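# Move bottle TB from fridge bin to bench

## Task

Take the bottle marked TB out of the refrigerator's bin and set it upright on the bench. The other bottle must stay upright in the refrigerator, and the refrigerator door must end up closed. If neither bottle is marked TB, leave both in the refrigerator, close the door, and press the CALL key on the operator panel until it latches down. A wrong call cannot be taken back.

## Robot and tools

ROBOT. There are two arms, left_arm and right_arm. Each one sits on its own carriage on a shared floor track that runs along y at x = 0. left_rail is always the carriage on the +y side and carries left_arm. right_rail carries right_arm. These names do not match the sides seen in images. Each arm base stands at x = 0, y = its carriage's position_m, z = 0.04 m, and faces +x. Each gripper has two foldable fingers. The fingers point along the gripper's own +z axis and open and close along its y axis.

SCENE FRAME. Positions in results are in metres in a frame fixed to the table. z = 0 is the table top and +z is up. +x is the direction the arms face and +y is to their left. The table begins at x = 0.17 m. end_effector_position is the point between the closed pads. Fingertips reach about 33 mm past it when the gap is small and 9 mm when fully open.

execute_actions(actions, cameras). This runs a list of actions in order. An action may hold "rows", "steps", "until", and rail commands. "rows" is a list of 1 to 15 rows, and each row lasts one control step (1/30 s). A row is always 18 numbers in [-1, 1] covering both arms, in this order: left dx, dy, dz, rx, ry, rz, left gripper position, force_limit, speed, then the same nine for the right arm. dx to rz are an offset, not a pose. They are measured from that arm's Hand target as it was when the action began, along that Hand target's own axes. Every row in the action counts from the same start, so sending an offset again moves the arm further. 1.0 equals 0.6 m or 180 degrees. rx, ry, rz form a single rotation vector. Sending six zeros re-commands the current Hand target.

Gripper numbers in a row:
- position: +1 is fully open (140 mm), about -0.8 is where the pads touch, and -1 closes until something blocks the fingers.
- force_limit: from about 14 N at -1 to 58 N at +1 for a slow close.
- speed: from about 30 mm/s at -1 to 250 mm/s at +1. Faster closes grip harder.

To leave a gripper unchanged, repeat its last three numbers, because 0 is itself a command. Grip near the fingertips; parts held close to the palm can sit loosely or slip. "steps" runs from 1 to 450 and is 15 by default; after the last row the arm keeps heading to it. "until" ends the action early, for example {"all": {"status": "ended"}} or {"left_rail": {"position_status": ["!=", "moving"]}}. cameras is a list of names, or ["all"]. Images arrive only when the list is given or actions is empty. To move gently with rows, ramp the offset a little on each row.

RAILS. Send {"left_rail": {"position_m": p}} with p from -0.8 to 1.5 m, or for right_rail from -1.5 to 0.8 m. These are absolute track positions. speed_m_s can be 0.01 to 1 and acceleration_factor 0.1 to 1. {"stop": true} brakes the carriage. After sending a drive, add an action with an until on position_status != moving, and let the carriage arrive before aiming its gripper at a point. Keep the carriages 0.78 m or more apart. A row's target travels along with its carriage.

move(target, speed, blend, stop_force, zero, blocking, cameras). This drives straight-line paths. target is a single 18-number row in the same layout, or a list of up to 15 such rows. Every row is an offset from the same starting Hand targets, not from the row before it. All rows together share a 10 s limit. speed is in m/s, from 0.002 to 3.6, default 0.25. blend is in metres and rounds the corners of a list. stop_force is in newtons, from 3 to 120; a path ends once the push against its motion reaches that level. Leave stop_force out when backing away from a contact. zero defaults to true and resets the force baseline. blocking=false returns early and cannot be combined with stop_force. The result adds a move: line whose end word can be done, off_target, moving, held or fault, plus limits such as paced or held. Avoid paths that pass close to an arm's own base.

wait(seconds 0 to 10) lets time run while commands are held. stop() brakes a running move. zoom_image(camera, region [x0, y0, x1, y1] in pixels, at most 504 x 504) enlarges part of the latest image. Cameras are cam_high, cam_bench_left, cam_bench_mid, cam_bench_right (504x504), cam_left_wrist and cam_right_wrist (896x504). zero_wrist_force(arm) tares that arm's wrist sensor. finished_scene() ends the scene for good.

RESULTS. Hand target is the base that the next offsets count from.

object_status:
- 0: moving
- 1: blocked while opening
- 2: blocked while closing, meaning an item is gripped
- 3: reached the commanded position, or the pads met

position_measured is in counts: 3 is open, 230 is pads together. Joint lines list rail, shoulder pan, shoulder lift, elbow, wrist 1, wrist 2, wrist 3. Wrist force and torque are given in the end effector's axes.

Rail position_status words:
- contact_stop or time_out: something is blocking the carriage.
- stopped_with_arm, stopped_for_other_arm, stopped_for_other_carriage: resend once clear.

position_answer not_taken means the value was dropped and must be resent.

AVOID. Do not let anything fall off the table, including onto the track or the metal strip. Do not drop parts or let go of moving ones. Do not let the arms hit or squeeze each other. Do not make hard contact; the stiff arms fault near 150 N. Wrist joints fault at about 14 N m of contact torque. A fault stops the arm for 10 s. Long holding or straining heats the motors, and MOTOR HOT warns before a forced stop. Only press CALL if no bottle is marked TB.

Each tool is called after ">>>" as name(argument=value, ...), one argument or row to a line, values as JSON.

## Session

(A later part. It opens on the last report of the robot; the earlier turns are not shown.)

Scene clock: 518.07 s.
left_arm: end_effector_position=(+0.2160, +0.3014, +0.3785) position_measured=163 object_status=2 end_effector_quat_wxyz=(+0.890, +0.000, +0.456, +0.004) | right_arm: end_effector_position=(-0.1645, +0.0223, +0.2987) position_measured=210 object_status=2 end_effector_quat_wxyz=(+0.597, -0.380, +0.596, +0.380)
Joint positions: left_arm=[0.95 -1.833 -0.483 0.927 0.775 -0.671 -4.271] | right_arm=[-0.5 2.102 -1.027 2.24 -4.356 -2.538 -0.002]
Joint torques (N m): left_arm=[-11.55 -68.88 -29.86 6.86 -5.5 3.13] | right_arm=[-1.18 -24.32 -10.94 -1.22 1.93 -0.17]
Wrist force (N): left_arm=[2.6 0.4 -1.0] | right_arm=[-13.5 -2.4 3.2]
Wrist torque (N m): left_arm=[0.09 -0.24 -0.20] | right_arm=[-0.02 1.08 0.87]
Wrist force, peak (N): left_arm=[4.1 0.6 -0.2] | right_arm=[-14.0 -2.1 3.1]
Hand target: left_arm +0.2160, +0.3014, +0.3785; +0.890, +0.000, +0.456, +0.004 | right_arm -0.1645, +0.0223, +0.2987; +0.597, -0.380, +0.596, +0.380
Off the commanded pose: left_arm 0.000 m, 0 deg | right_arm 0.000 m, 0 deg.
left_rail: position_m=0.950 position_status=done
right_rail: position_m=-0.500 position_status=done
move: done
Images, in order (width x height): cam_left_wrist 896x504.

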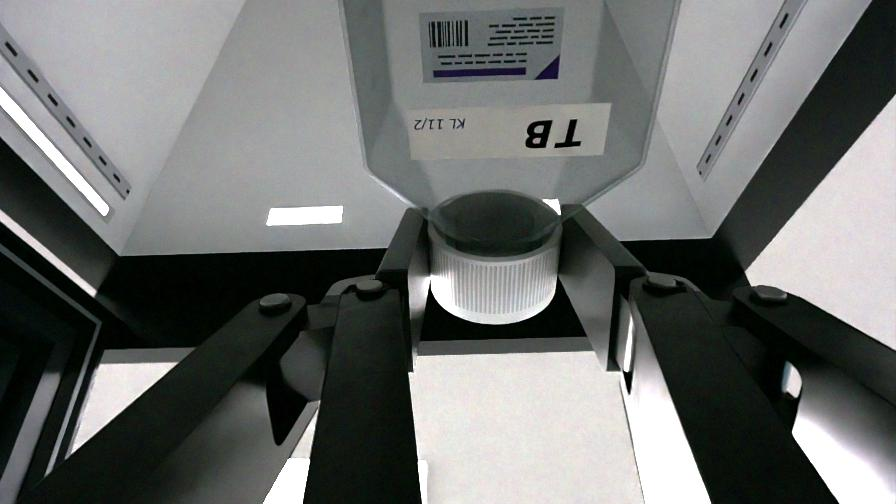

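>>> move(
  target=[
    [-0.1,0,-0.1,0,0,0,-0.98,1,-1,0,0,0,0,0,0,-1,0,-1],
    [-0.1575,0,-0.133,0,0.155,0,-0.98,1,-1,0,0,0,0,0,0,-1,0,-1],
  ],
  speed=0.1,
  blend=0.02,
  cameras=["cam_left_wrist","cam_high","cam_bench_mid"],
)

Scene clock: 526.50 s.
left_arm: end_effector_position=(+0.0961, +0.3005, +0.4086) position_measured=163 object_status=2 end_effector_quat_wxyz=(+0.754, -0.001, +0.657, +0.003) | right_arm: end_effector_position=(-0.1645, +0.0223, +0.2987) position_measured=210 object_status=2 end_effector_quat_wxyz=(+0.597, -0.380, +0.596, +0.380)
Joint positions: left_arm=[0.95 -2.081 -0.76 0.845 0.187 -0.533 -3.374] | right_arm=[-0.5 2.102 -1.027 2.24 -4.356 -2.538 -0.002]
Joint torques (N m): left_arm=[-10.7 -64.67 -7.51 0.58 1.47 2.6] | right_arm=[-2.74 -25.65 -11.51 -1.04 1.72 -0.32]
Wrist force (N): left_arm=[3.7 0.6 -0.4] | right_arm=[-13.4 -2.2 3.1]
Wrist torque (N m): left_arm=[0.06 -0.52 -0.20] | right_arm=[0.02 1.06 0.87]
Wrist force, peak (N): left_arm=[4.2 0.5 -0.7] | right_arm=[-14.1 -2.1 3.0]
Hand target: left_arm +0.0961, +0.3005, +0.4086; +0.754, -0.001, +0.657, +0.003 | right_arm -0.1645, +0.0223, +0.2987; +0.597, -0.380, +0.596, +0.380
Off the commanded pose: left_arm 0.000 m, 0 deg | right_arm 0.000 m, 0 deg.
left_rail: position_m=0.950 position_status=done
right_rail: position_m=-0.500 position_status=done
move: done
Images, in order (width x height): cam_high 504x504, cam_bench_mid 504x504, cam_left_wrist 896x504.

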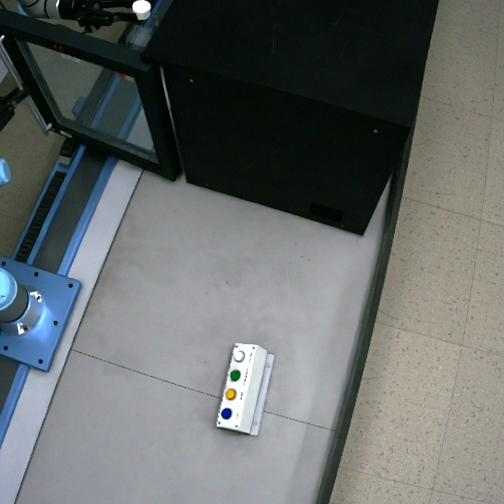

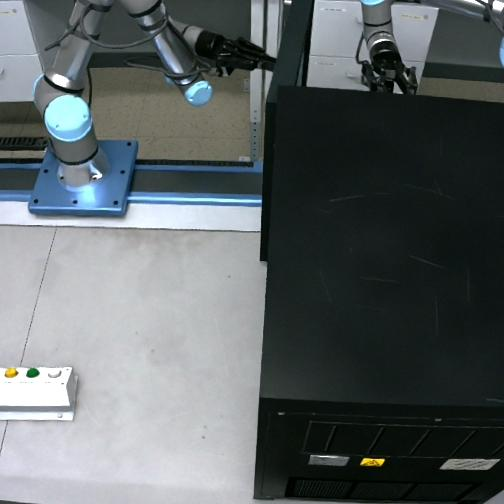

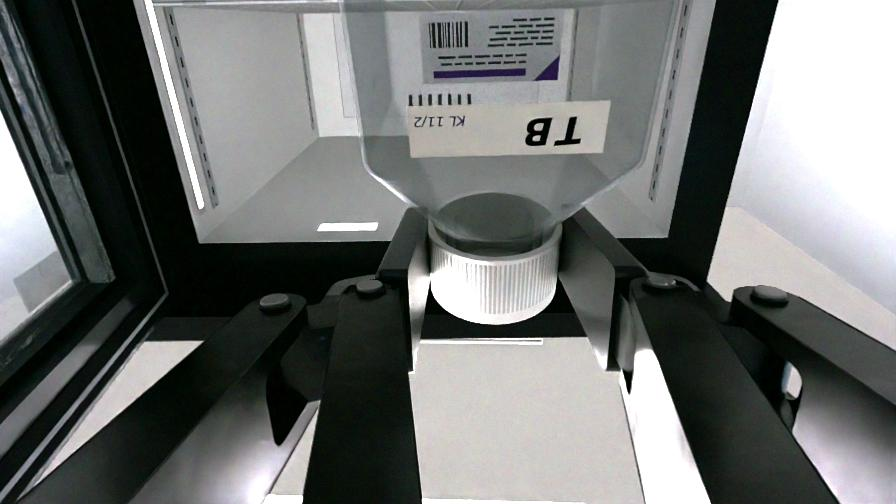

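>>> execute_actions(
  actions=[
    {"left_rail":{"position_m":1.4,"speed_m_s":0.35,"acceleration_factor":0.3},"steps":2},
    {"steps":150,"until":{"left_rail":{"position_status":["!=","moving"]}}},
  ],
)

>>> move(
  target=[-0.065,0,0.36,0,0,0,-0.98,1,-1,0,0,0,0,0,0,-1,0,-1],
  speed=0.15,
  cameras=["cam_bench_left","cam_left_wrist","cam_high"],
)

Scene clock: 531.83 s.
left_arm: end_effector_position=(+0.0961, +0.7505, +0.4086) position_measured=163 object_status=2 end_effector_quat_wxyz=(+0.754, -0.001, +0.657, +0.003) | right_arm: end_effector_position=(-0.1645, +0.0223, +0.2987) position_measured=210 object_status=2 end_effector_quat_wxyz=(+0.597, -0.380, +0.596, +0.380)
Joint positions: left_arm=[1.4 -2.081 -0.761 0.845 0.186 -0.533 -3.374] | right_arm=[-0.5 2.102 -1.027 2.24 -4.356 -2.538 -0.002]
Joint torques (N m): left_arm=[-9.61 -58.36 -12.62 0.93 -2.21 2.77] | right_arm=[-1.93 -25.24 -10.86 -0.96 1.79 -0.28]
Wrist force (N): left_arm=[4.0 0.4 -0.6] | right_arm=[-13.8 -2.3 2.9]
Wrist torque (N m): left_arm=[0.02 -0.59 -0.20] | right_arm=[-0.01 1.14 0.87]
Wrist force, peak (N): left_arm=[4.2 1.2 -0.7] | right_arm=[-13.9 -2.2 3.1]
Hand target: left_arm +0.0961, +0.7505, +0.4086; +0.754, -0.001, +0.657, +0.003 | right_arm -0.1645, +0.0223, +0.2987; +0.597, -0.380, +0.596, +0.380
Tool commands: left_gripper/position=-0.98 left_gripper/force_limit=+1.0 left_gripper/speed=-1.0 right_gripper/position=-1.0 right_gripper/force_limit=+0.0 right_gripper/speed=-1.0
Off the commanded pose: left_arm 0.000 m, 0 deg | right_arm 0.000 m, 0 deg.
left_rail: position_m=1.400 speed_m_s=0.35 position_status=done
right_rail: position_m=-0.500 position_status=done

Scene clock: 534.17 s.
left_arm: end_effector_position=(+0.3047, +0.7518, +0.4766) position_measured=163 object_status=2 end_effector_quat_wxyz=(+0.754, -0.001, +0.657, +0.003) | right_arm: end_effector_position=(-0.1645, +0.0223, +0.2987) position_measured=210 object_status=2 end_effector_quat_wxyz=(+0.597, -0.380, +0.596, +0.380)
Joint positions: left_arm=[1.4 -1.783 -0.794 0.762 0.598 -0.257 -3.689] | right_arm=[-0.5 2.102 -1.027 2.24 -4.356 -2.538 -0.002]
Joint torques (N m): left_arm=[15.01 -46.06 -35.22 4.95 0.89 -2.9] | right_arm=[-3.16 -25.77 -11.16 -1.08 1.84 -0.27]
Wrist force (N): left_arm=[3.6 0.6 -0.8] | right_arm=[-13.7 -2.0 3.0]
Wrist torque (N m): left_arm=[0.07 -0.45 -0.07] | right_arm=[0.04 1.12 0.87]
Wrist force, peak (N): left_arm=[4.3 0.3 -2.0] | right_arm=[-14.0 -2.2 3.2]
Hand target: left_arm +0.3047, +0.7517, +0.4766; +0.754, -0.001, +0.657, +0.003 | right_arm -0.1645, +0.0223, +0.2987; +0.597, -0.380, +0.596, +0.380
Off the commanded pose: left_arm 0.000 m, 0 deg | right_arm 0.000 m, 0 deg.
left_rail: position_m=1.400 speed_m_s=0.35 position_status=done
right_rail: position_m=-0.500 position_status=done
move: done
Images, in order (width x height): cam_high 504x504, cam_bench_left 504x504, cam_left_wrist 896x504.

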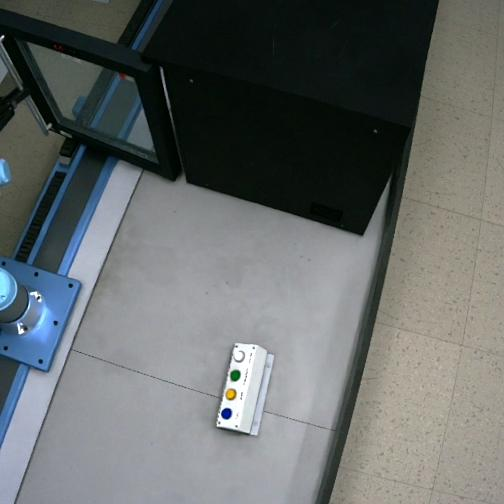

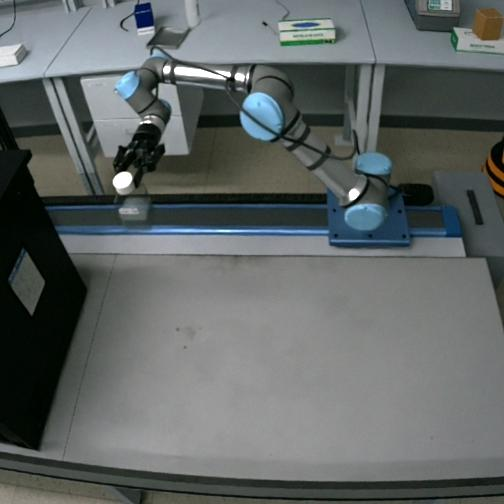

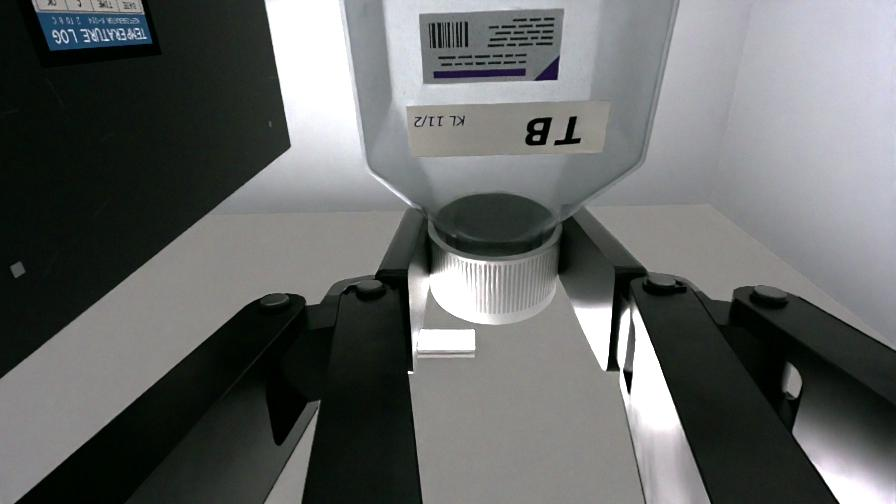

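>>> move(
  target=[0.412,0.083,0.12,0,0,0,-0.98,1,-1,0,0,0,0,0,0,-1,0,-1],
  speed=0.15,
  stop_force=12,
  cameras=["cam_bench_left","cam_left_wrist"],
)

>>> zoom_image(
  camera="cam_bench_left",
  region=[60, 180, 260, 380],
)

Scene clock: 541.60 s.
left_arm: end_effector_position=(+0.4094, +0.8029, +0.2417) position_measured=163 object_status=2 end_effector_quat_wxyz=(+0.754, -0.001, +0.657, +0.003) | right_arm: end_effector_position=(-0.1645, +0.0223, +0.2987) position_measured=210 object_status=2 end_effector_quat_wxyz=(+0.597, -0.380, +0.596, +0.380)
Joint positions: left_arm=[1.4 -1.625 -0.605 1.155 0.608 -0.149 -4.292] | right_arm=[-0.5 2.102 -1.027 2.24 -4.356 -2.538 -0.002]
Joint torques (N m): left_arm=[15.16 -47.74 -24.86 5.85 -6.16 -2.65] | right_arm=[-2.64 -25.19 -10.47 -0.73 1.56 -0.33]
Wrist force (N): left_arm=[3.1 0.7 -0.5] | right_arm=[-13.8 -2.2 2.9]
Wrist torque (N m): left_arm=[0.09 -0.37 -0.05] | right_arm=[0.02 1.14 0.87]
Wrist force, peak (N): left_arm=[5.1 0.8 -0.2] | right_arm=[-14.0 -2.2 3.1]
Hand target: left_arm +0.4094, +0.8029, +0.2417; +0.754, -0.001, +0.657, +0.003 | right_arm -0.1645, +0.0223, +0.2987; +0.597, -0.380, +0.596, +0.380
Off the commanded pose: left_arm 0.000 m, 0 deg | right_arm 0.000 m, 0 deg.
left_rail: position_m=1.400 speed_m_s=0.35 position_status=done
right_rail: position_m=-0.500 position_status=done
move: done
Images, in order (width x height): cam_bench_left 504x504, cam_left_wrist 896x504.

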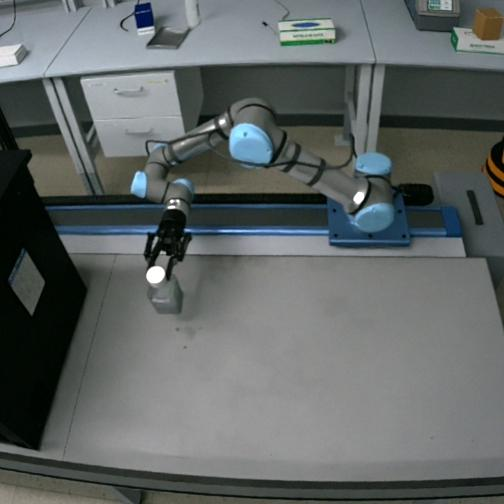

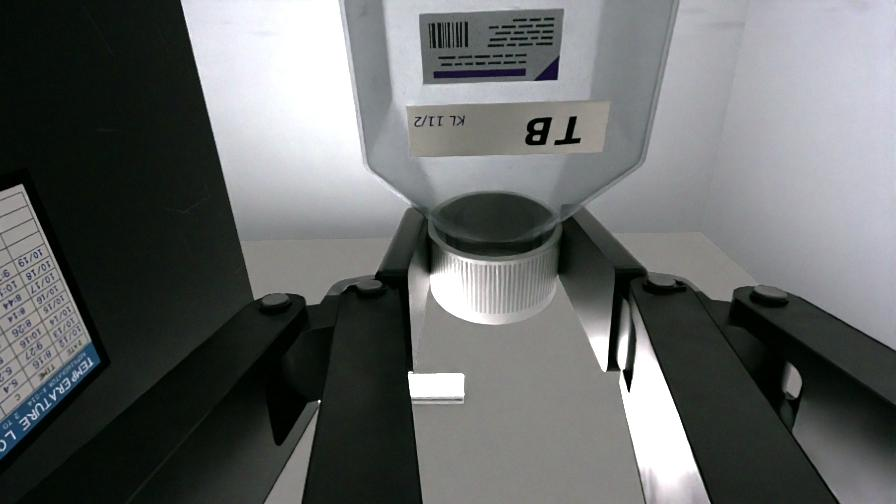

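Scaled by 2.520 from the camera's 504x504 image, which has a finer 720x720 frame.

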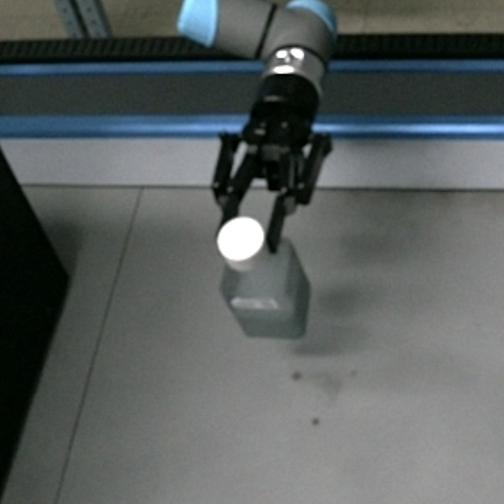

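>>> move(
  target=[0.165,0,-0.0228,0,0,0,-0.98,1,-1,0,0,0,0,0,0,-1,0,-1],
  speed=0.03,
  stop_force=5,
  cameras=["cam_bench_left","cam_left_wrist"],
)

>>> zoom_image(
  camera="cam_bench_left",
  region=[60, 180, 260, 380],
)

Scene clock: 551.50 s.
left_arm: end_effector_position=(+0.4093, +0.8032, +0.1616) position_measured=163 object_status=2 end_effector_quat_wxyz=(+0.754, -0.001, +0.657, +0.003) | right_arm: end_effector_position=(-0.1645, +0.0223, +0.2987) position_measured=210 object_status=2 end_effector_quat_wxyz=(+0.597, -0.380, +0.596, +0.380)
Joint positions: left_arm=[1.4 -1.625 -0.488 1.154 0.492 -0.149 -4.293] | right_arm=[-0.5 2.102 -1.027 2.24 -4.356 -2.538 -0.002]
Joint torques (N m): left_arm=[-1.22 -65.67 -1.2 5.81 -0.04 -1.09] | right_arm=[-2.67 -25.76 -9.59 -0.62 1.44 -0.42]
Wrist force (N): left_arm=[2.2 0.3 -0.8] | right_arm=[-13.7 -2.1 3.0]
Wrist torque (N m): left_arm=[-0.05 -0.44 -0.03] | right_arm=[0.04 1.12 0.87]
Wrist force, peak (N): left_arm=[-9.6 -1.3 -0.5] | right_arm=[-14.0 -2.1 2.9]
Hand target: left_arm +0.4093, +0.8032, +0.1616; +0.754, -0.001, +0.657, +0.003 (not the last commanded pose) | right_arm -0.1645, +0.0223, +0.2987; +0.597, -0.380, +0.596, +0.380
Off the commanded pose: left_arm 0.020 m, 0 deg | right_arm 0.000 m, 0 deg.
left_rail: position_m=1.400 speed_m_s=0.35 position_status=done
right_rail: position_m=-0.500 position_status=done
move: contact (left_arm)
Images, in order (width x height): cam_bench_left 504x504, cam_left_wrist 896x504.

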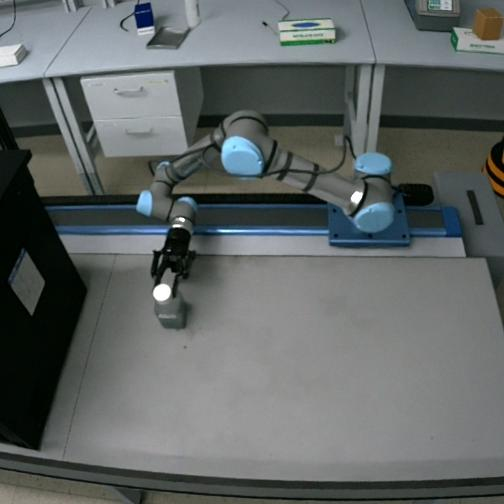

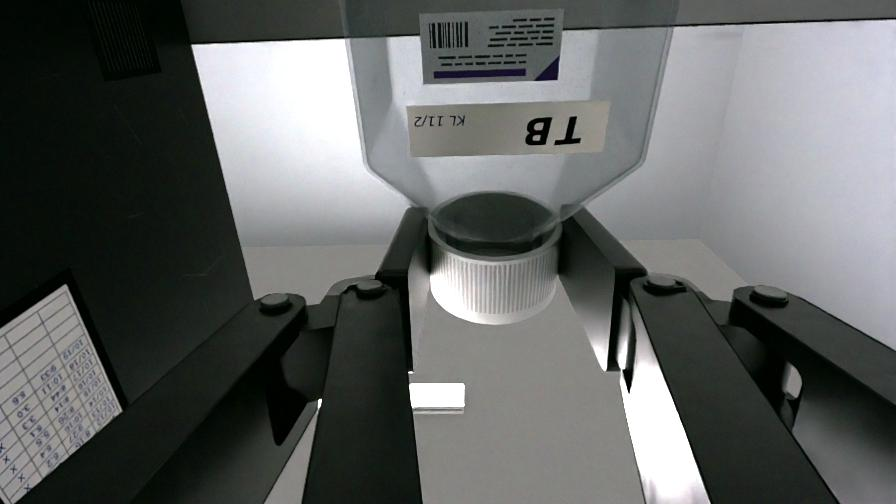

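Scaled by 2.520 from the camera's 504x504 image, which has a finer 720x720 frame.

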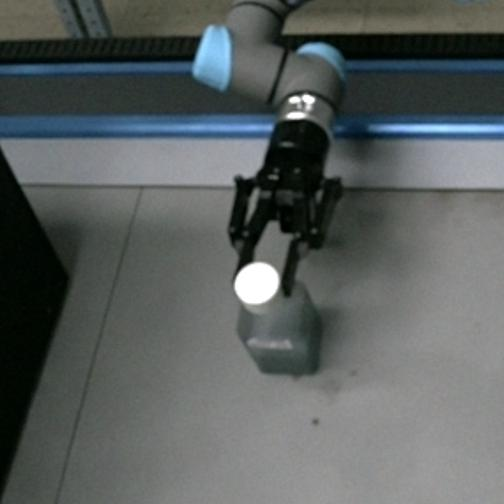

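>>> move(
  target=[0.033,0,-0.0046,0,0,0,-0.98,1,-1,0,0,0,0,0,0,-1,0,-1],
  speed=0.01,
  stop_force=12,
)

>>> execute_actions(
  actions=[
    {"rows":[[0,0,0,0,0,0,-0.3,0,-1,0,0,0,0,0,0,-1,0,-1]],"steps":20},
  ],
  cameras=["cam_bench_left","cam_left_wrist"],
)

Scene clock: 555.60 s.
left_arm: end_effector_position=(+0.4093, +0.8032, +0.1608) position_measured=163 object_status=2 end_effector_quat_wxyz=(+0.754, -0.001, +0.657, +0.003) | right_arm: end_effector_position=(-0.1645, +0.0223, +0.2987) position_measured=210 object_status=2 end_effector_quat_wxyz=(+0.597, -0.380, +0.596, +0.380)
Joint positions: left_arm=[1.4 -1.625 -0.486 1.154 0.491 -0.149 -4.293] | right_arm=[-0.5 2.102 -1.027 2.24 -4.356 -2.538 -0.002]
Joint torques (N m): left_arm=[14.26 -60.65 -7.21 4.03 1.84 -0.07] | right_arm=[-2.24 -25.29 -9.88 -0.36 1.31 -0.37]
Wrist force (N): left_arm=[-7.9 -0.7 -0.5] | right_arm=[-13.8 -2.0 3.0]
Wrist torque (N m): left_arm=[0.10 -0.40 -0.13] | right_arm=[0.05 1.13 0.87]
Wrist force, peak (N): left_arm=[-10.5 -1.8 -0.5] | right_arm=[-13.9 -2.2 3.0]
Hand target: left_arm +0.4093, +0.8032, +0.1607; +0.754, -0.001, +0.657, +0.004 (not the last commanded pose) | right_arm -0.1645, +0.0223, +0.2987; +0.597, -0.380, +0.596, +0.380
Off the commanded pose: left_arm 0.019 m, 0 deg | right_arm 0.000 m, 0 deg.
left_rail: position_m=1.400 speed_m_s=0.35 position_status=done
right_rail: position_m=-0.500 position_status=done
move: contact (left_arm)

Scene clock: 556.47 s.
left_arm: end_effector_position=(+0.4093, +0.8032, +0.1607) position_measured=163 object_status=2 end_effector_quat_wxyz=(+0.754, -0.001, +0.657, +0.004) | right_arm: end_effector_position=(-0.1645, +0.0223, +0.2987) position_measured=210 object_status=2 end_effector_quat_wxyz=(+0.597, -0.380, +0.596, +0.380)
Joint positions: left_arm=[1.4 -1.625 -0.486 1.154 0.491 -0.149 -4.293] | right_arm=[-0.5 2.102 -1.027 2.24 -4.356 -2.538 -0.002]
Joint torques (N m): left_arm=[14.15 -61.18 0.13 4.61 2.06 1.14] | right_arm=[-1.71 -25.47 -10.31 -0.44 1.36 -0.33]
Wrist force (N): left_arm=[-7.8 -0.7 -0.5] | right_arm=[-13.6 -2.2 3.2]
Wrist torque (N m): left_arm=[0.10 -0.44 -0.14] | right_arm=[0.02 1.11 0.87]
Wrist force, peak (N): left_arm=[-8.1 -0.7 -0.1] | right_arm=[-13.9 -2.2 3.1]
Hand target: left_arm +0.4093, +0.8032, +0.1607; +0.754, -0.001, +0.657, +0.004 | right_arm -0.1645, +0.0223, +0.2987; +0.597, -0.380, +0.596, +0.380
Off the commanded pose: left_arm 0.000 m, 0 deg | right_arm 0.000 m, 0 deg.
left_rail: position_m=1.400 speed_m_s=0.35 position_status=done
right_rail: position_m=-0.500 position_status=done
Images, in order (width x height): cam_bench_left 504x504, cam_left_wrist 896x504.

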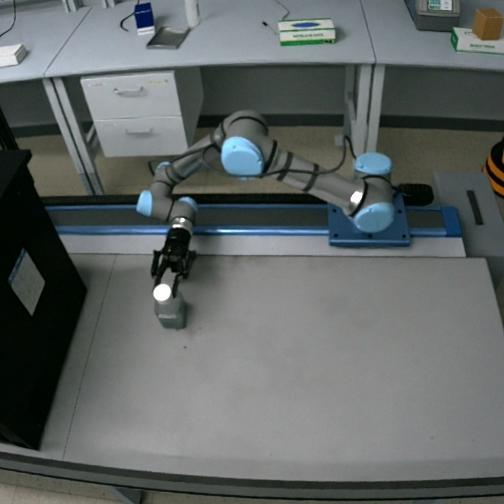

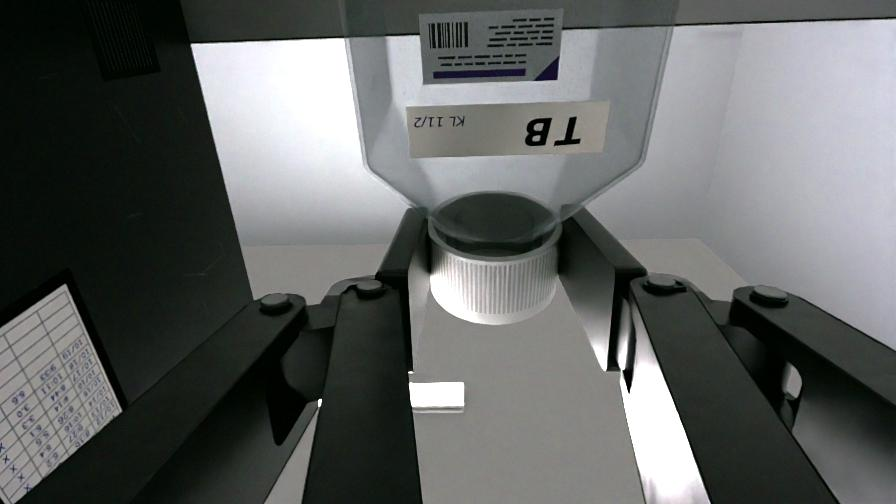

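>>> execute_actions(
  actions=[
    {"rows":[[0,0,0,0,0,0,-0.22,0,-1,0,0,0,0,0,0,-1,0,-1]],"steps":20},
    {"rows":[[0,0,0,0,0,0,-0.1,0,-1,0,0,0,0,0,0,-1,0,-1]],"steps":25},
  ],
  cameras=["cam_bench_left","cam_left_wrist"],
)

Scene clock: 561.27 s.
left_arm: end_effector_position=(+0.4093, +0.8033, +0.1607) position_measured=141 object_status=3 end_effector_quat_wxyz=(+0.754, -0.001, +0.657, +0.004) | right_arm: end_effector_position=(-0.1645, +0.0223, +0.2987) position_measured=210 object_status=2 end_effector_quat_wxyz=(+0.597, -0.380, +0.596, +0.380)
Joint positions: left_arm=[1.4 -1.625 -0.486 1.154 0.491 -0.149 -4.293] | right_arm=[-0.5 2.102 -1.027 2.24 -4.356 -2.538 -0.002]
Joint torques (N m): left_arm=[12.32 -60.42 -22.42 3.8 -4.48 2.56] | right_arm=[-1.65 -26.22 -9.59 -0.72 1.28 -0.41]
Wrist force (N): left_arm=[-0.3 0.0 -0.8] | right_arm=[-13.6 -2.2 3.1]
Wrist torque (N m): left_arm=[-0.04 -0.42 -0.05] | right_arm=[0.01 1.11 0.87]
Wrist force, peak (N): left_arm=[-8.1 -1.1 -0.5] | right_arm=[-14.0 -2.2 3.0]
Hand target: left_arm +0.4093, +0.8032, +0.1607; +0.754, -0.001, +0.657, +0.004 | right_arm -0.1645, +0.0223, +0.2987; +0.597, -0.380, +0.596, +0.380
Off the commanded pose: left_arm 0.000 m, 0 deg | right_arm 0.000 m, 0 deg.
left_rail: position_m=1.400 speed_m_s=0.35 position_status=done
right_rail: position_m=-0.500 position_status=done
Images, in order (width x height): cam_bench_left 504x504, cam_left_wrist 896x504.

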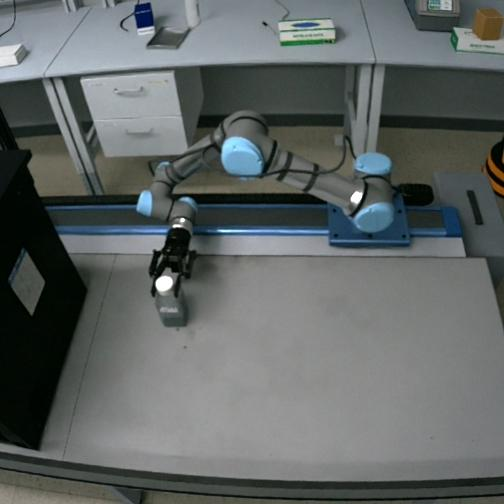

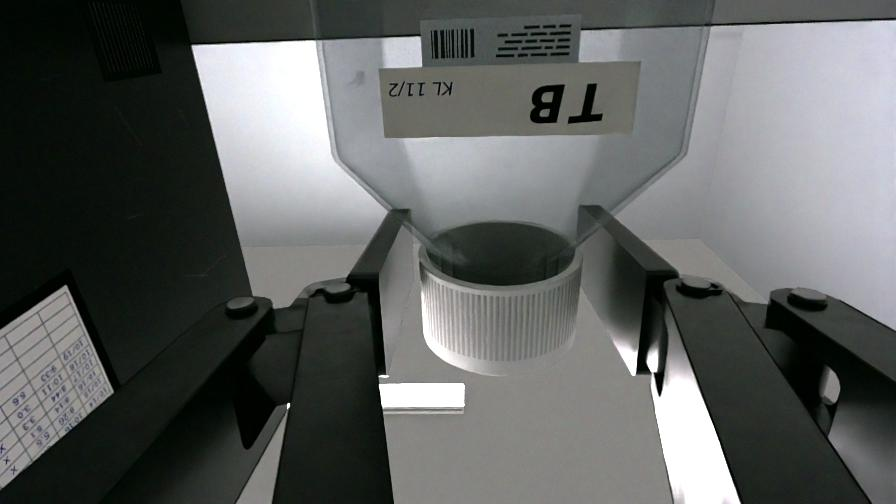

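>>> execute_actions(
  actions=[
    {"rows":[[0,0,0,0,0,0,0.25,0,-0.8,0,0,0,0,0,0,-1,0,-1]],"steps":30},
  ],
)

>>> move(
  target=[-0.02,0,-0.25,0,0,0,0.25,0,-0.8,0,0,0,0,0,0,-1,0,-1],
  speed=0.1,
  cameras=["cam_bench_left","cam_left_wrist"],
)

Scene clock: 565.53 s.
left_arm: end_effector_position=(+0.4093, +0.8032, +0.1607) position_measured=98 object_status=3 end_effector_quat_wxyz=(+0.754, -0.001, +0.657, +0.004) | right_arm: end_effector_position=(-0.1645, +0.0223, +0.2987) position_measured=210 object_status=2 end_effector_quat_wxyz=(+0.597, -0.380, +0.596, +0.380)
Joint positions: left_arm=[1.4 -1.625 -0.486 1.154 0.491 -0.149 -4.293] | right_arm=[-0.5 2.102 -1.027 2.24 -4.356 -2.538 -0.002]
Joint torques (N m): left_arm=[7.73 -59.01 -26.92 1.62 -4.82 2.49] | right_arm=[-1.05 -26.47 -10.64 -0.46 1.25 -0.3]
Wrist force (N): left_arm=[-0.4 0.1 -0.8] | right_arm=[-13.7 -2.2 3.2]
Wrist torque (N m): left_arm=[-0.01 -0.42 -0.04] | right_arm=[0.02 1.11 0.87]
Wrist force, peak (N): left_arm=[-0.1 0.1 -1.3] | right_arm=[-14.0 -2.0 3.1]
Hand target: left_arm +0.4093, +0.8032, +0.1607; +0.754, -0.001, +0.657, +0.004 | right_arm -0.1645, +0.0223, +0.2987; +0.597, -0.380, +0.596, +0.380
Off the commanded pose: left_arm 0.000 m, 0 deg | right_arm 0.000 m, 0 deg.
left_rail: position_m=1.400 speed_m_s=0.35 position_status=done
right_rail: position_m=-0.500 position_status=done

Scene clock: 567.73 s.
left_arm: end_effector_position=(+0.2592, +0.8023, +0.1522) position_measured=98 object_status=3 end_effector_quat_wxyz=(+0.754, -0.001, +0.657, +0.003) end_effector_velocity=(+0.000, +0.001, +0.000) end_effector_angular_velocity=(+0.003, +0.000, +0.001) | right_arm: end_effector_position=(-0.1645, +0.0223, +0.2987) position_measured=210 object_status=2 end_effector_quat_wxyz=(+0.597, -0.380, +0.596, +0.380)
Joint positions: left_arm=[1.4 -1.876 -0.66 1.392 -0.31 -0.339 -3.539] | right_arm=[-0.5 2.102 -1.027 2.24 -4.356 -2.538 -0.002]
Joint velocities: left_arm=[0 0 -0.001 0.002 -0.003 -0.001 0.005] | right_arm=[within noise]
Joint torques (N m): left_arm=[-10.5 -59.47 -2.09 -0.22 -3.3 3.02] | right_arm=[-1.96 -26.8 -9.47 -0.42 1.21 -0.47]
Wrist force (N): left_arm=[-0.2 0.3 -0.8] | right_arm=[-13.7 -2.0 2.9]
Wrist torque (N m): left_arm=[0.01 -0.46 -0.20] | right_arm=[0.06 1.12 0.87]
Wrist force, peak (N): left_arm=[-0.2 -0.1 -1.8] | right_arm=[-14.0 -2.2 3.3]
Hand target: left_arm +0.2591, +0.8023, +0.1522; +0.754, -0.001, +0.657, +0.004 | right_arm -0.1645, +0.0223, +0.2987; +0.597, -0.380, +0.596, +0.380
Off the commanded pose: left_arm 0.000 m, 0 deg | right_arm 0.000 m, 0 deg.
left_rail: position_m=1.400 speed_m_s=0.35 position_status=done
right_rail: position_m=-0.500 position_status=done
move: done
Images, in order (width x height): cam_bench_left 504x504, cam_left_wrist 896x504.

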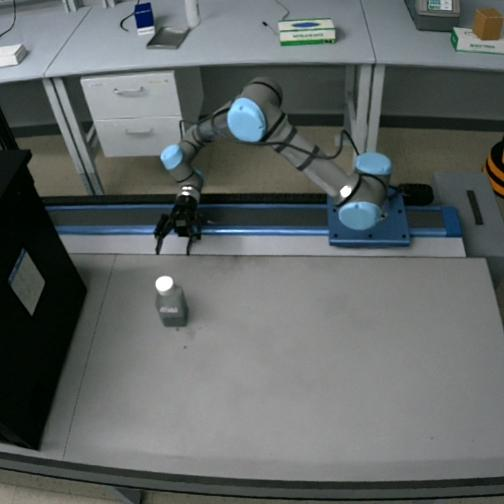

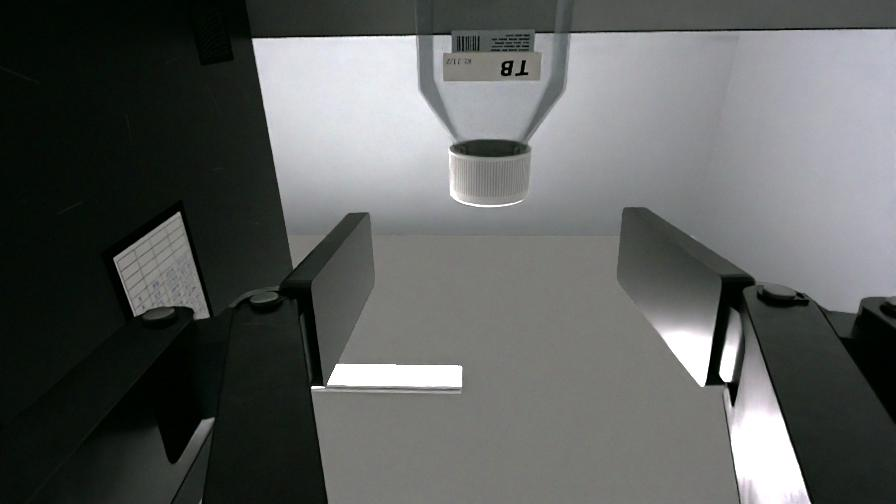

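>>> move(
  target=[
    [0,0,0,0,0,0,0.25,0,-0.8,0,0.0240,0.0592,0.0069,0,0,-1,0,-1],
    [0,0,0,0,0,0,0.25,0,-0.8,0,0.0420,0.1218,0.0139,0,0,-1,0,-1],
    [0,0,0,0,0,0,0.25,0,-0.8,0,0.0547,0.1858,0.0208,0,0,-1,0,-1],
    [0,0,0,0,0,0,0.25,0,-0.8,0,0.0617,0.2505,0.0278,0,0,-1,0,-1],
    [0,0,0,0,0,0,0.25,0,-0.8,0,0.0628,0.3155,0.0347,0,0,-1,0,-1],
    [0,0,0,0,0,0,0.25,0,-0.8,0,0.0585,0.3803,0.0417,0,0,-1,0,-1],
    [0,0,0,0,0,0,0.25,0,-0.8,0,0.0485,0.4447,0.0486,0,0,-1,0,-1],
    [0,0,0,0,0,0,0.25,0,-0.8,0,0.033,0.5077,0.0556,0,0,-1,0,-1],
  ],
  speed=0.07,
  blend=0.005,
  stop_force=35,
)

Scene clock: 586.23 s.
left_arm: end_effector_position=(+0.2591, +0.8023, +0.1522) position_measured=98 object_status=3 end_effector_quat_wxyz=(+0.754, -0.001, +0.657, +0.004) | right_arm: end_effector_position=(-0.0539, +0.3068, +0.2990) position_measured=210 object_status=2 end_effector_quat_wxyz=(+0.628, -0.327, +0.627, +0.327)
Joint positions: left_arm=[1.4 -1.876 -0.66 1.392 -0.31 -0.339 -3.539] | right_arm=[-0.5 1.745 -0.73 1.551 -3.964 -2.355 -0.002]
Joint torques (N m): left_arm=[-10.88 -61.03 -1.27 -0.17 -2.42 2.71] | right_arm=[-9.43 -37.17 -23.46 2.25 2.55 1.57]
Wrist force (N): left_arm=[-0.4 0.7 -0.7] | right_arm=[-13.8 -0.2 1.2]
Wrist torque (N m): left_arm=[0.08 -0.42 -0.19] | right_arm=[0.58 1.19 0.63]
Wrist force, peak (N): left_arm=[-0.7 0.7 -0.7] | right_arm=[-14.6 0.6 2.5]
Hand target: left_arm +0.2591, +0.8023, +0.1522; +0.754, -0.001, +0.657, +0.004 | right_arm -0.0539, +0.3068, +0.2990; +0.628, -0.327, +0.627, +0.327
Off the commanded pose: left_arm 0.000 m, 0 deg | right_arm 0.000 m, 0 deg.
left_rail: position_m=1.400 speed_m_s=0.35 position_status=done
right_rail: position_m=-0.500 position_status=done
move: done

>>> move(
  target=[
    [0,0,0,0,0,0,0.25,0,-0.8,0,-0.0103,0.0642,0.0069,0,0,-1,0,-1],
    [0,0,0,0,0,0,0.25,0,-0.8,0,-0.026,0.127,0.0139,0,0,-1,0,-1],
    [0,0,0,0,0,0,0.25,0,-0.8,0,-0.047,0.1887,0.0208,0,0,-1,0,-1],
    [0,0,0,0,0,0,0.25,0,-0.8,0,-0.073,0.2477,0.0278,0,0,-1,0,-1],
    [0,0,0,0,0,0,0.25,0,-0.8,0,-0.1045,0.3043,0.0347,0,0,-1,0,-1],
    [0,0,0,0,0,0,0.25,0,-0.8,0,-0.1405,0.358,0.0417,0,0,-1,0,-1],
    [0,0,0,0,0,0,0.25,0,-0.8,0,-0.181,0.4083,0.0486,0,0,-1,0,-1],
    [0,0,0,0,0,0,0.25,0,-0.8,0,-0.226,0.4548,0.0556,0,0,-1,0,-1],
  ],
  speed=0.07,
  blend=0.005,
  stop_force=30,
  cameras=["cam_right_wrist","cam_high"],
)

Scene clock: 601.53 s.
left_arm: end_effector_position=(+0.2591, +0.8023, +0.1522) position_measured=98 object_status=3 end_effector_quat_wxyz=(+0.754, -0.001, +0.657, +0.004) | right_arm: end_effector_position=(+0.1992, +0.4496, +0.2994) position_measured=211 object_status=2 end_effector_quat_wxyz=(+0.653, -0.274, +0.652, +0.274)
Joint positions: left_arm=[1.4 -1.876 -0.66 1.392 -0.31 -0.339 -3.539] | right_arm=[-0.5 1.412 -0.478 1.009 -3.674 -2.189 -0.002]
Joint torques (N m): left_arm=[-10.67 -60.78 -2.32 -0.18 -0.24 2.77] | right_arm=[-9.12 -50.49 3.86 -2.55 -14.96 1.1]
Wrist force (N): left_arm=[0.0 0.2 -0.7] | right_arm=[-31.1 30.6 23.4]
Wrist torque (N m): left_arm=[-0.01 -0.50 -0.19] | right_arm=[0.16 1.45 0.55]
Wrist force, peak (N): left_arm=[-0.7 0.5 -1.0] | right_arm=[-34.9 38.5 35.5]
Hand target: left_arm +0.2591, +0.8023, +0.1522; +0.754, -0.001, +0.657, +0.004 | right_arm +0.1993, +0.4495, +0.2994; +0.653, -0.274, +0.652, +0.273 (not the last commanded pose)
Off the commanded pose: left_arm 0.000 m, 0 deg | right_arm 0.015 m, 1 deg.
left_rail: position_m=1.400 speed_m_s=0.35 position_status=done
right_rail: position_m=-0.500 position_status=done
move: contact (right_arm); path passed 7 of 8 targets
Images, in order (width x height): cam_high 504x504, cam_right_wrist 896x504.

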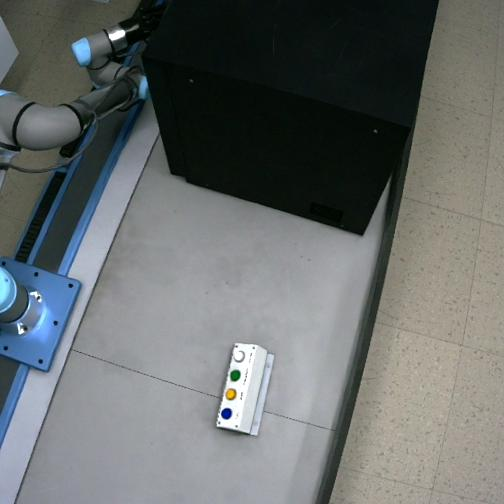

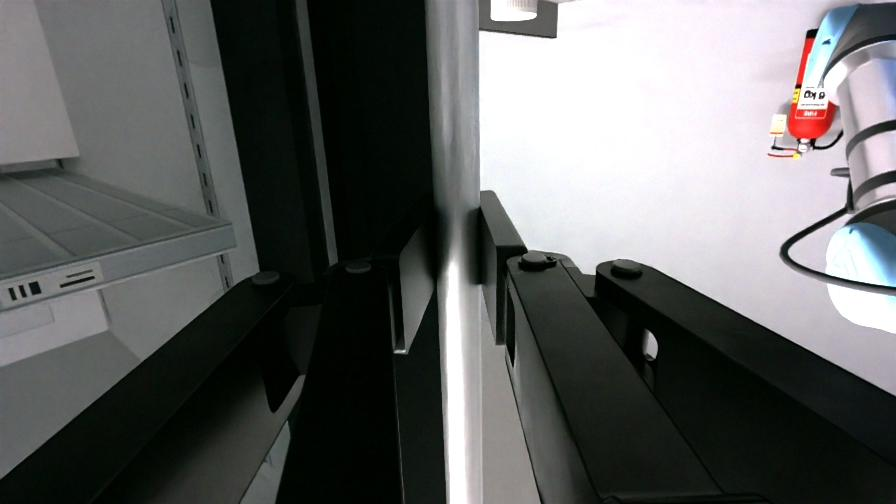

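>>> move(
  target=[0,0,0,0,0,0,0.25,0,-0.8,0,0.006,0.006,0,0,0,-1,0,-1],
  speed=0.03,
)

>>> execute_actions(
  actions=[
    {"rows":[[0,0,0,0,0,0,0.25,0,-0.8,0,0,0,0,0,0,-0.2,0,-1]],"steps":60},
  ],
  cameras=["cam_right_wrist"],
)

Scene clock: 606.80 s.
left_arm: end_effector_position=(+0.2591, +0.8023, +0.1522) position_measured=98 object_status=3 end_effector_quat_wxyz=(+0.754, -0.001, +0.657, +0.004) | right_arm: end_effector_position=(+0.1993, +0.4545, +0.2994) position_measured=211 object_status=2 end_effector_quat_wxyz=(+0.653, -0.274, +0.652, +0.273)
Joint positions: left_arm=[1.4 -1.876 -0.66 1.392 -0.31 -0.339 -3.539] | right_arm=[-0.5 1.414 -0.465 0.982 -3.66 -2.19 -0.002]
Joint torques (N m): left_arm=[-10.32 -60.05 -1.38 0.01 0.5 2.78] | right_arm=[7.3 -46.69 -27.08 2.16 1.32 -0.65]
Wrist force (N): left_arm=[-0.2 0.4 -0.5] | right_arm=[-14.0 -2.5 1.3]
Wrist torque (N m): left_arm=[0.03 -0.45 -0.20] | right_arm=[0.05 1.21 0.48]
Wrist force, peak (N): left_arm=[-0.5 0.1 -1.1] | right_arm=[-31.3 30.7 23.7]
Hand target: left_arm +0.2591, +0.8023, +0.1522; +0.754, -0.001, +0.657, +0.004 | right_arm +0.1993, +0.4546, +0.2994; +0.653, -0.274, +0.652, +0.273
Off the commanded pose: left_arm 0.000 m, 0 deg | right_arm 0.000 m, 0 deg.
left_rail: position_m=1.400 speed_m_s=0.35 position_status=done
right_rail: position_m=-0.500 position_status=done
move: done

Scene clock: 609.00 s.
left_arm: end_effector_position=(+0.2591, +0.8023, +0.1522) position_measured=98 object_status=3 end_effector_quat_wxyz=(+0.754, -0.001, +0.657, +0.004) | right_arm: end_effector_position=(+0.1992, +0.4546, +0.2994) position_measured=154 object_status=3 end_effector_quat_wxyz=(+0.653, -0.274, +0.652, +0.273)
Joint positions: left_arm=[1.4 -1.876 -0.66 1.392 -0.31 -0.339 -3.539] | right_arm=[-0.5 1.414 -0.465 0.982 -3.66 -2.19 -0.002]
Joint torques (N m): left_arm=[-9.89 -58.86 -0.15 0.24 0.73 2.78] | right_arm=[-5.2 -67.47 -30.21 -5.65 0.07 -1.97]
Wrist force (N): left_arm=[-0.4 0.6 -0.9] | right_arm=[-7.7 0.1 1.1]
Wrist torque (N m): left_arm=[0.07 -0.42 -0.19] | right_arm=[0.53 1.34 0.63]
Wrist force, peak (N): left_arm=[-0.6 0.7 -0.7] | right_arm=[-13.9 -2.3 1.2]
Hand target: left_arm +0.2591, +0.8023, +0.1522; +0.754, -0.001, +0.657, +0.004 | right_arm +0.1993, +0.4546, +0.2994; +0.653, -0.274, +0.652, +0.273
Off the commanded pose: left_arm 0.000 m, 0 deg | right_arm 0.000 m, 0 deg.
left_rail: position_m=1.400 speed_m_s=0.35 position_status=done
right_rail: position_m=-0.500 position_status=done
Images, in order (width x height): cam_right_wrist 896x504.

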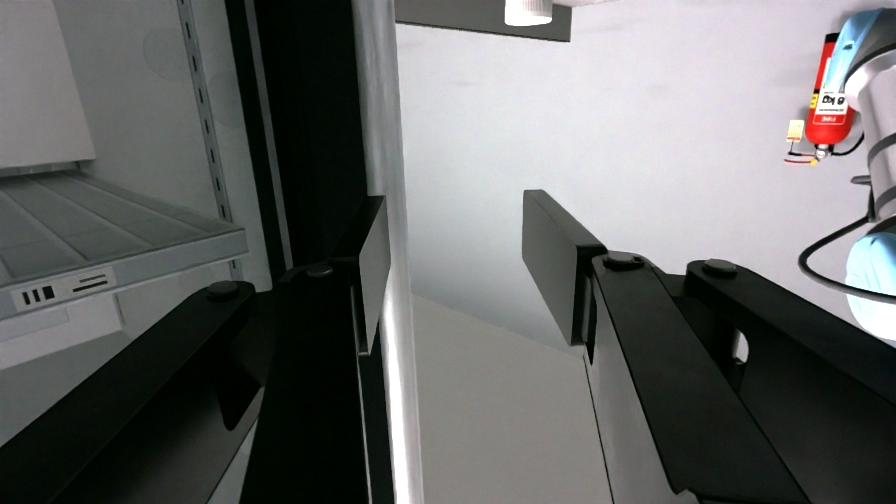

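>>> move(
  target=[
    [0,0,0,0,0,0,0.25,0,-0.8,0,0,-0.1,0,0,0,-0.2,0,-1],
    [0,0,0,0,0,0,0.25,0,-0.8,0,0,-0.25,0,0,0,-0.2,0,-1],
  ],
  speed=0.05,
  blend=0.01,
  cameras=["cam_right_wrist","cam_high"],
)

Scene clock: 614.87 s.
left_arm: end_effector_position=(+0.2591, +0.8023, +0.1522) position_measured=98 object_status=3 end_effector_quat_wxyz=(+0.754, -0.001, +0.657, +0.004) | right_arm: end_effector_position=(+0.0942, +0.3477, +0.2992) position_measured=154 object_status=3 end_effector_quat_wxyz=(+0.653, -0.274, +0.652, +0.273)
Joint positions: left_arm=[1.4 -1.876 -0.66 1.392 -0.31 -0.339 -3.539] | right_arm=[-0.5 1.556 -0.663 1.405 -3.885 -2.332 -0.002]
Joint torques (N m): left_arm=[-12.13 -61.26 -1.34 0.12 1.02 2.76] | right_arm=[6.78 -58.59 -11.26 -5.59 -2.47 -1.93]
Wrist force (N): left_arm=[-0.5 0.3 -0.7] | right_arm=[-7.4 -0.2 1.3]
Wrist torque (N m): left_arm=[0.01 -0.40 -0.20] | right_arm=[0.47 1.27 0.61]
Wrist force, peak (N): left_arm=[-0.7 0.4 -1.1] | right_arm=[-7.9 0.0 1.5]
Hand target: left_arm +0.2591, +0.8023, +0.1522; +0.754, -0.001, +0.657, +0.004 | right_arm +0.0941, +0.3476, +0.2992; +0.653, -0.274, +0.652, +0.273
Off the commanded pose: left_arm 0.000 m, 0 deg | right_arm 0.000 m, 0 deg.
left_rail: position_m=1.400 speed_m_s=0.35 position_status=done
right_rail: position_m=-0.500 position_status=done
move: done
Images, in order (width x height): cam_high 504x504, cam_right_wrist 896x504.

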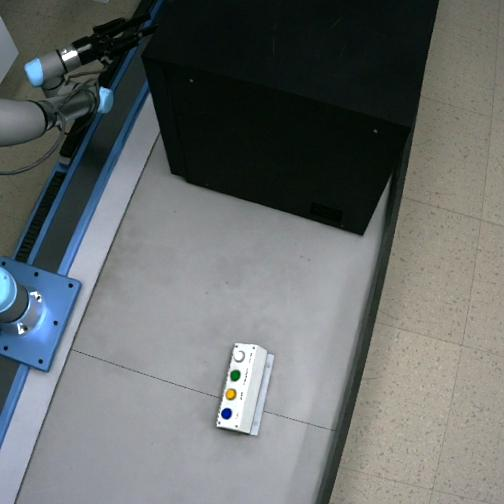

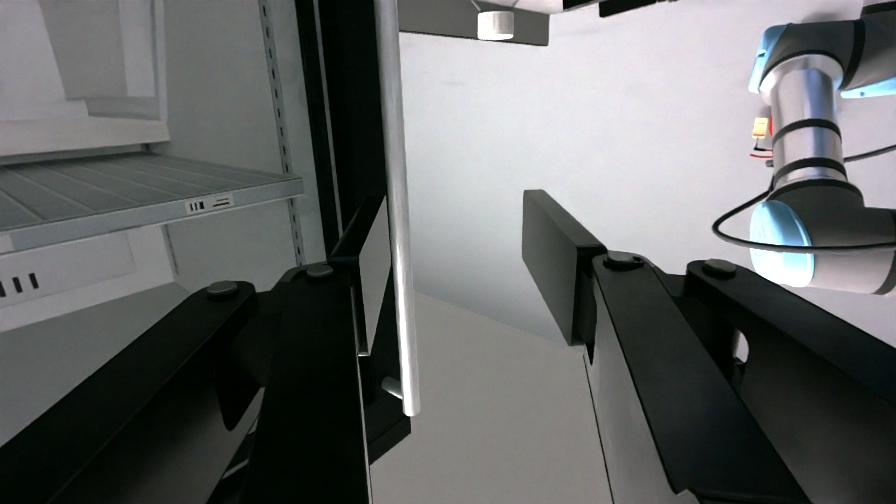

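>>> zoom_image(
  camera="cam_high",
  region=[110, 20, 250, 220],
)

>>> zoom_image(
  camera="cam_right_wrist",
  region=[0, 0, 504, 504],
)

Scaled by 2.520 from the camera's 504x504 image, which has a finer 720x720 frame.

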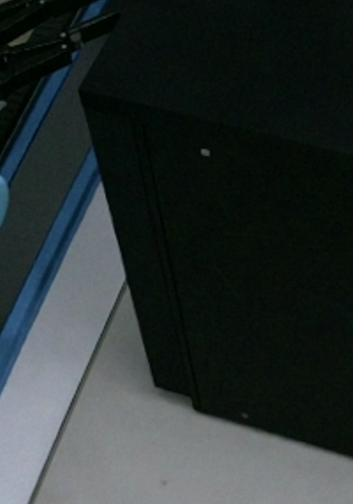

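Scaled by 1.000.

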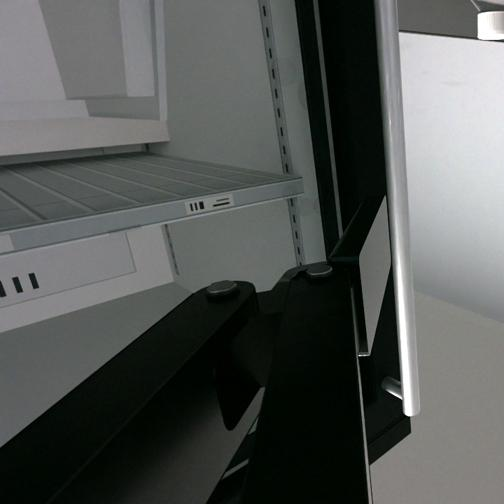

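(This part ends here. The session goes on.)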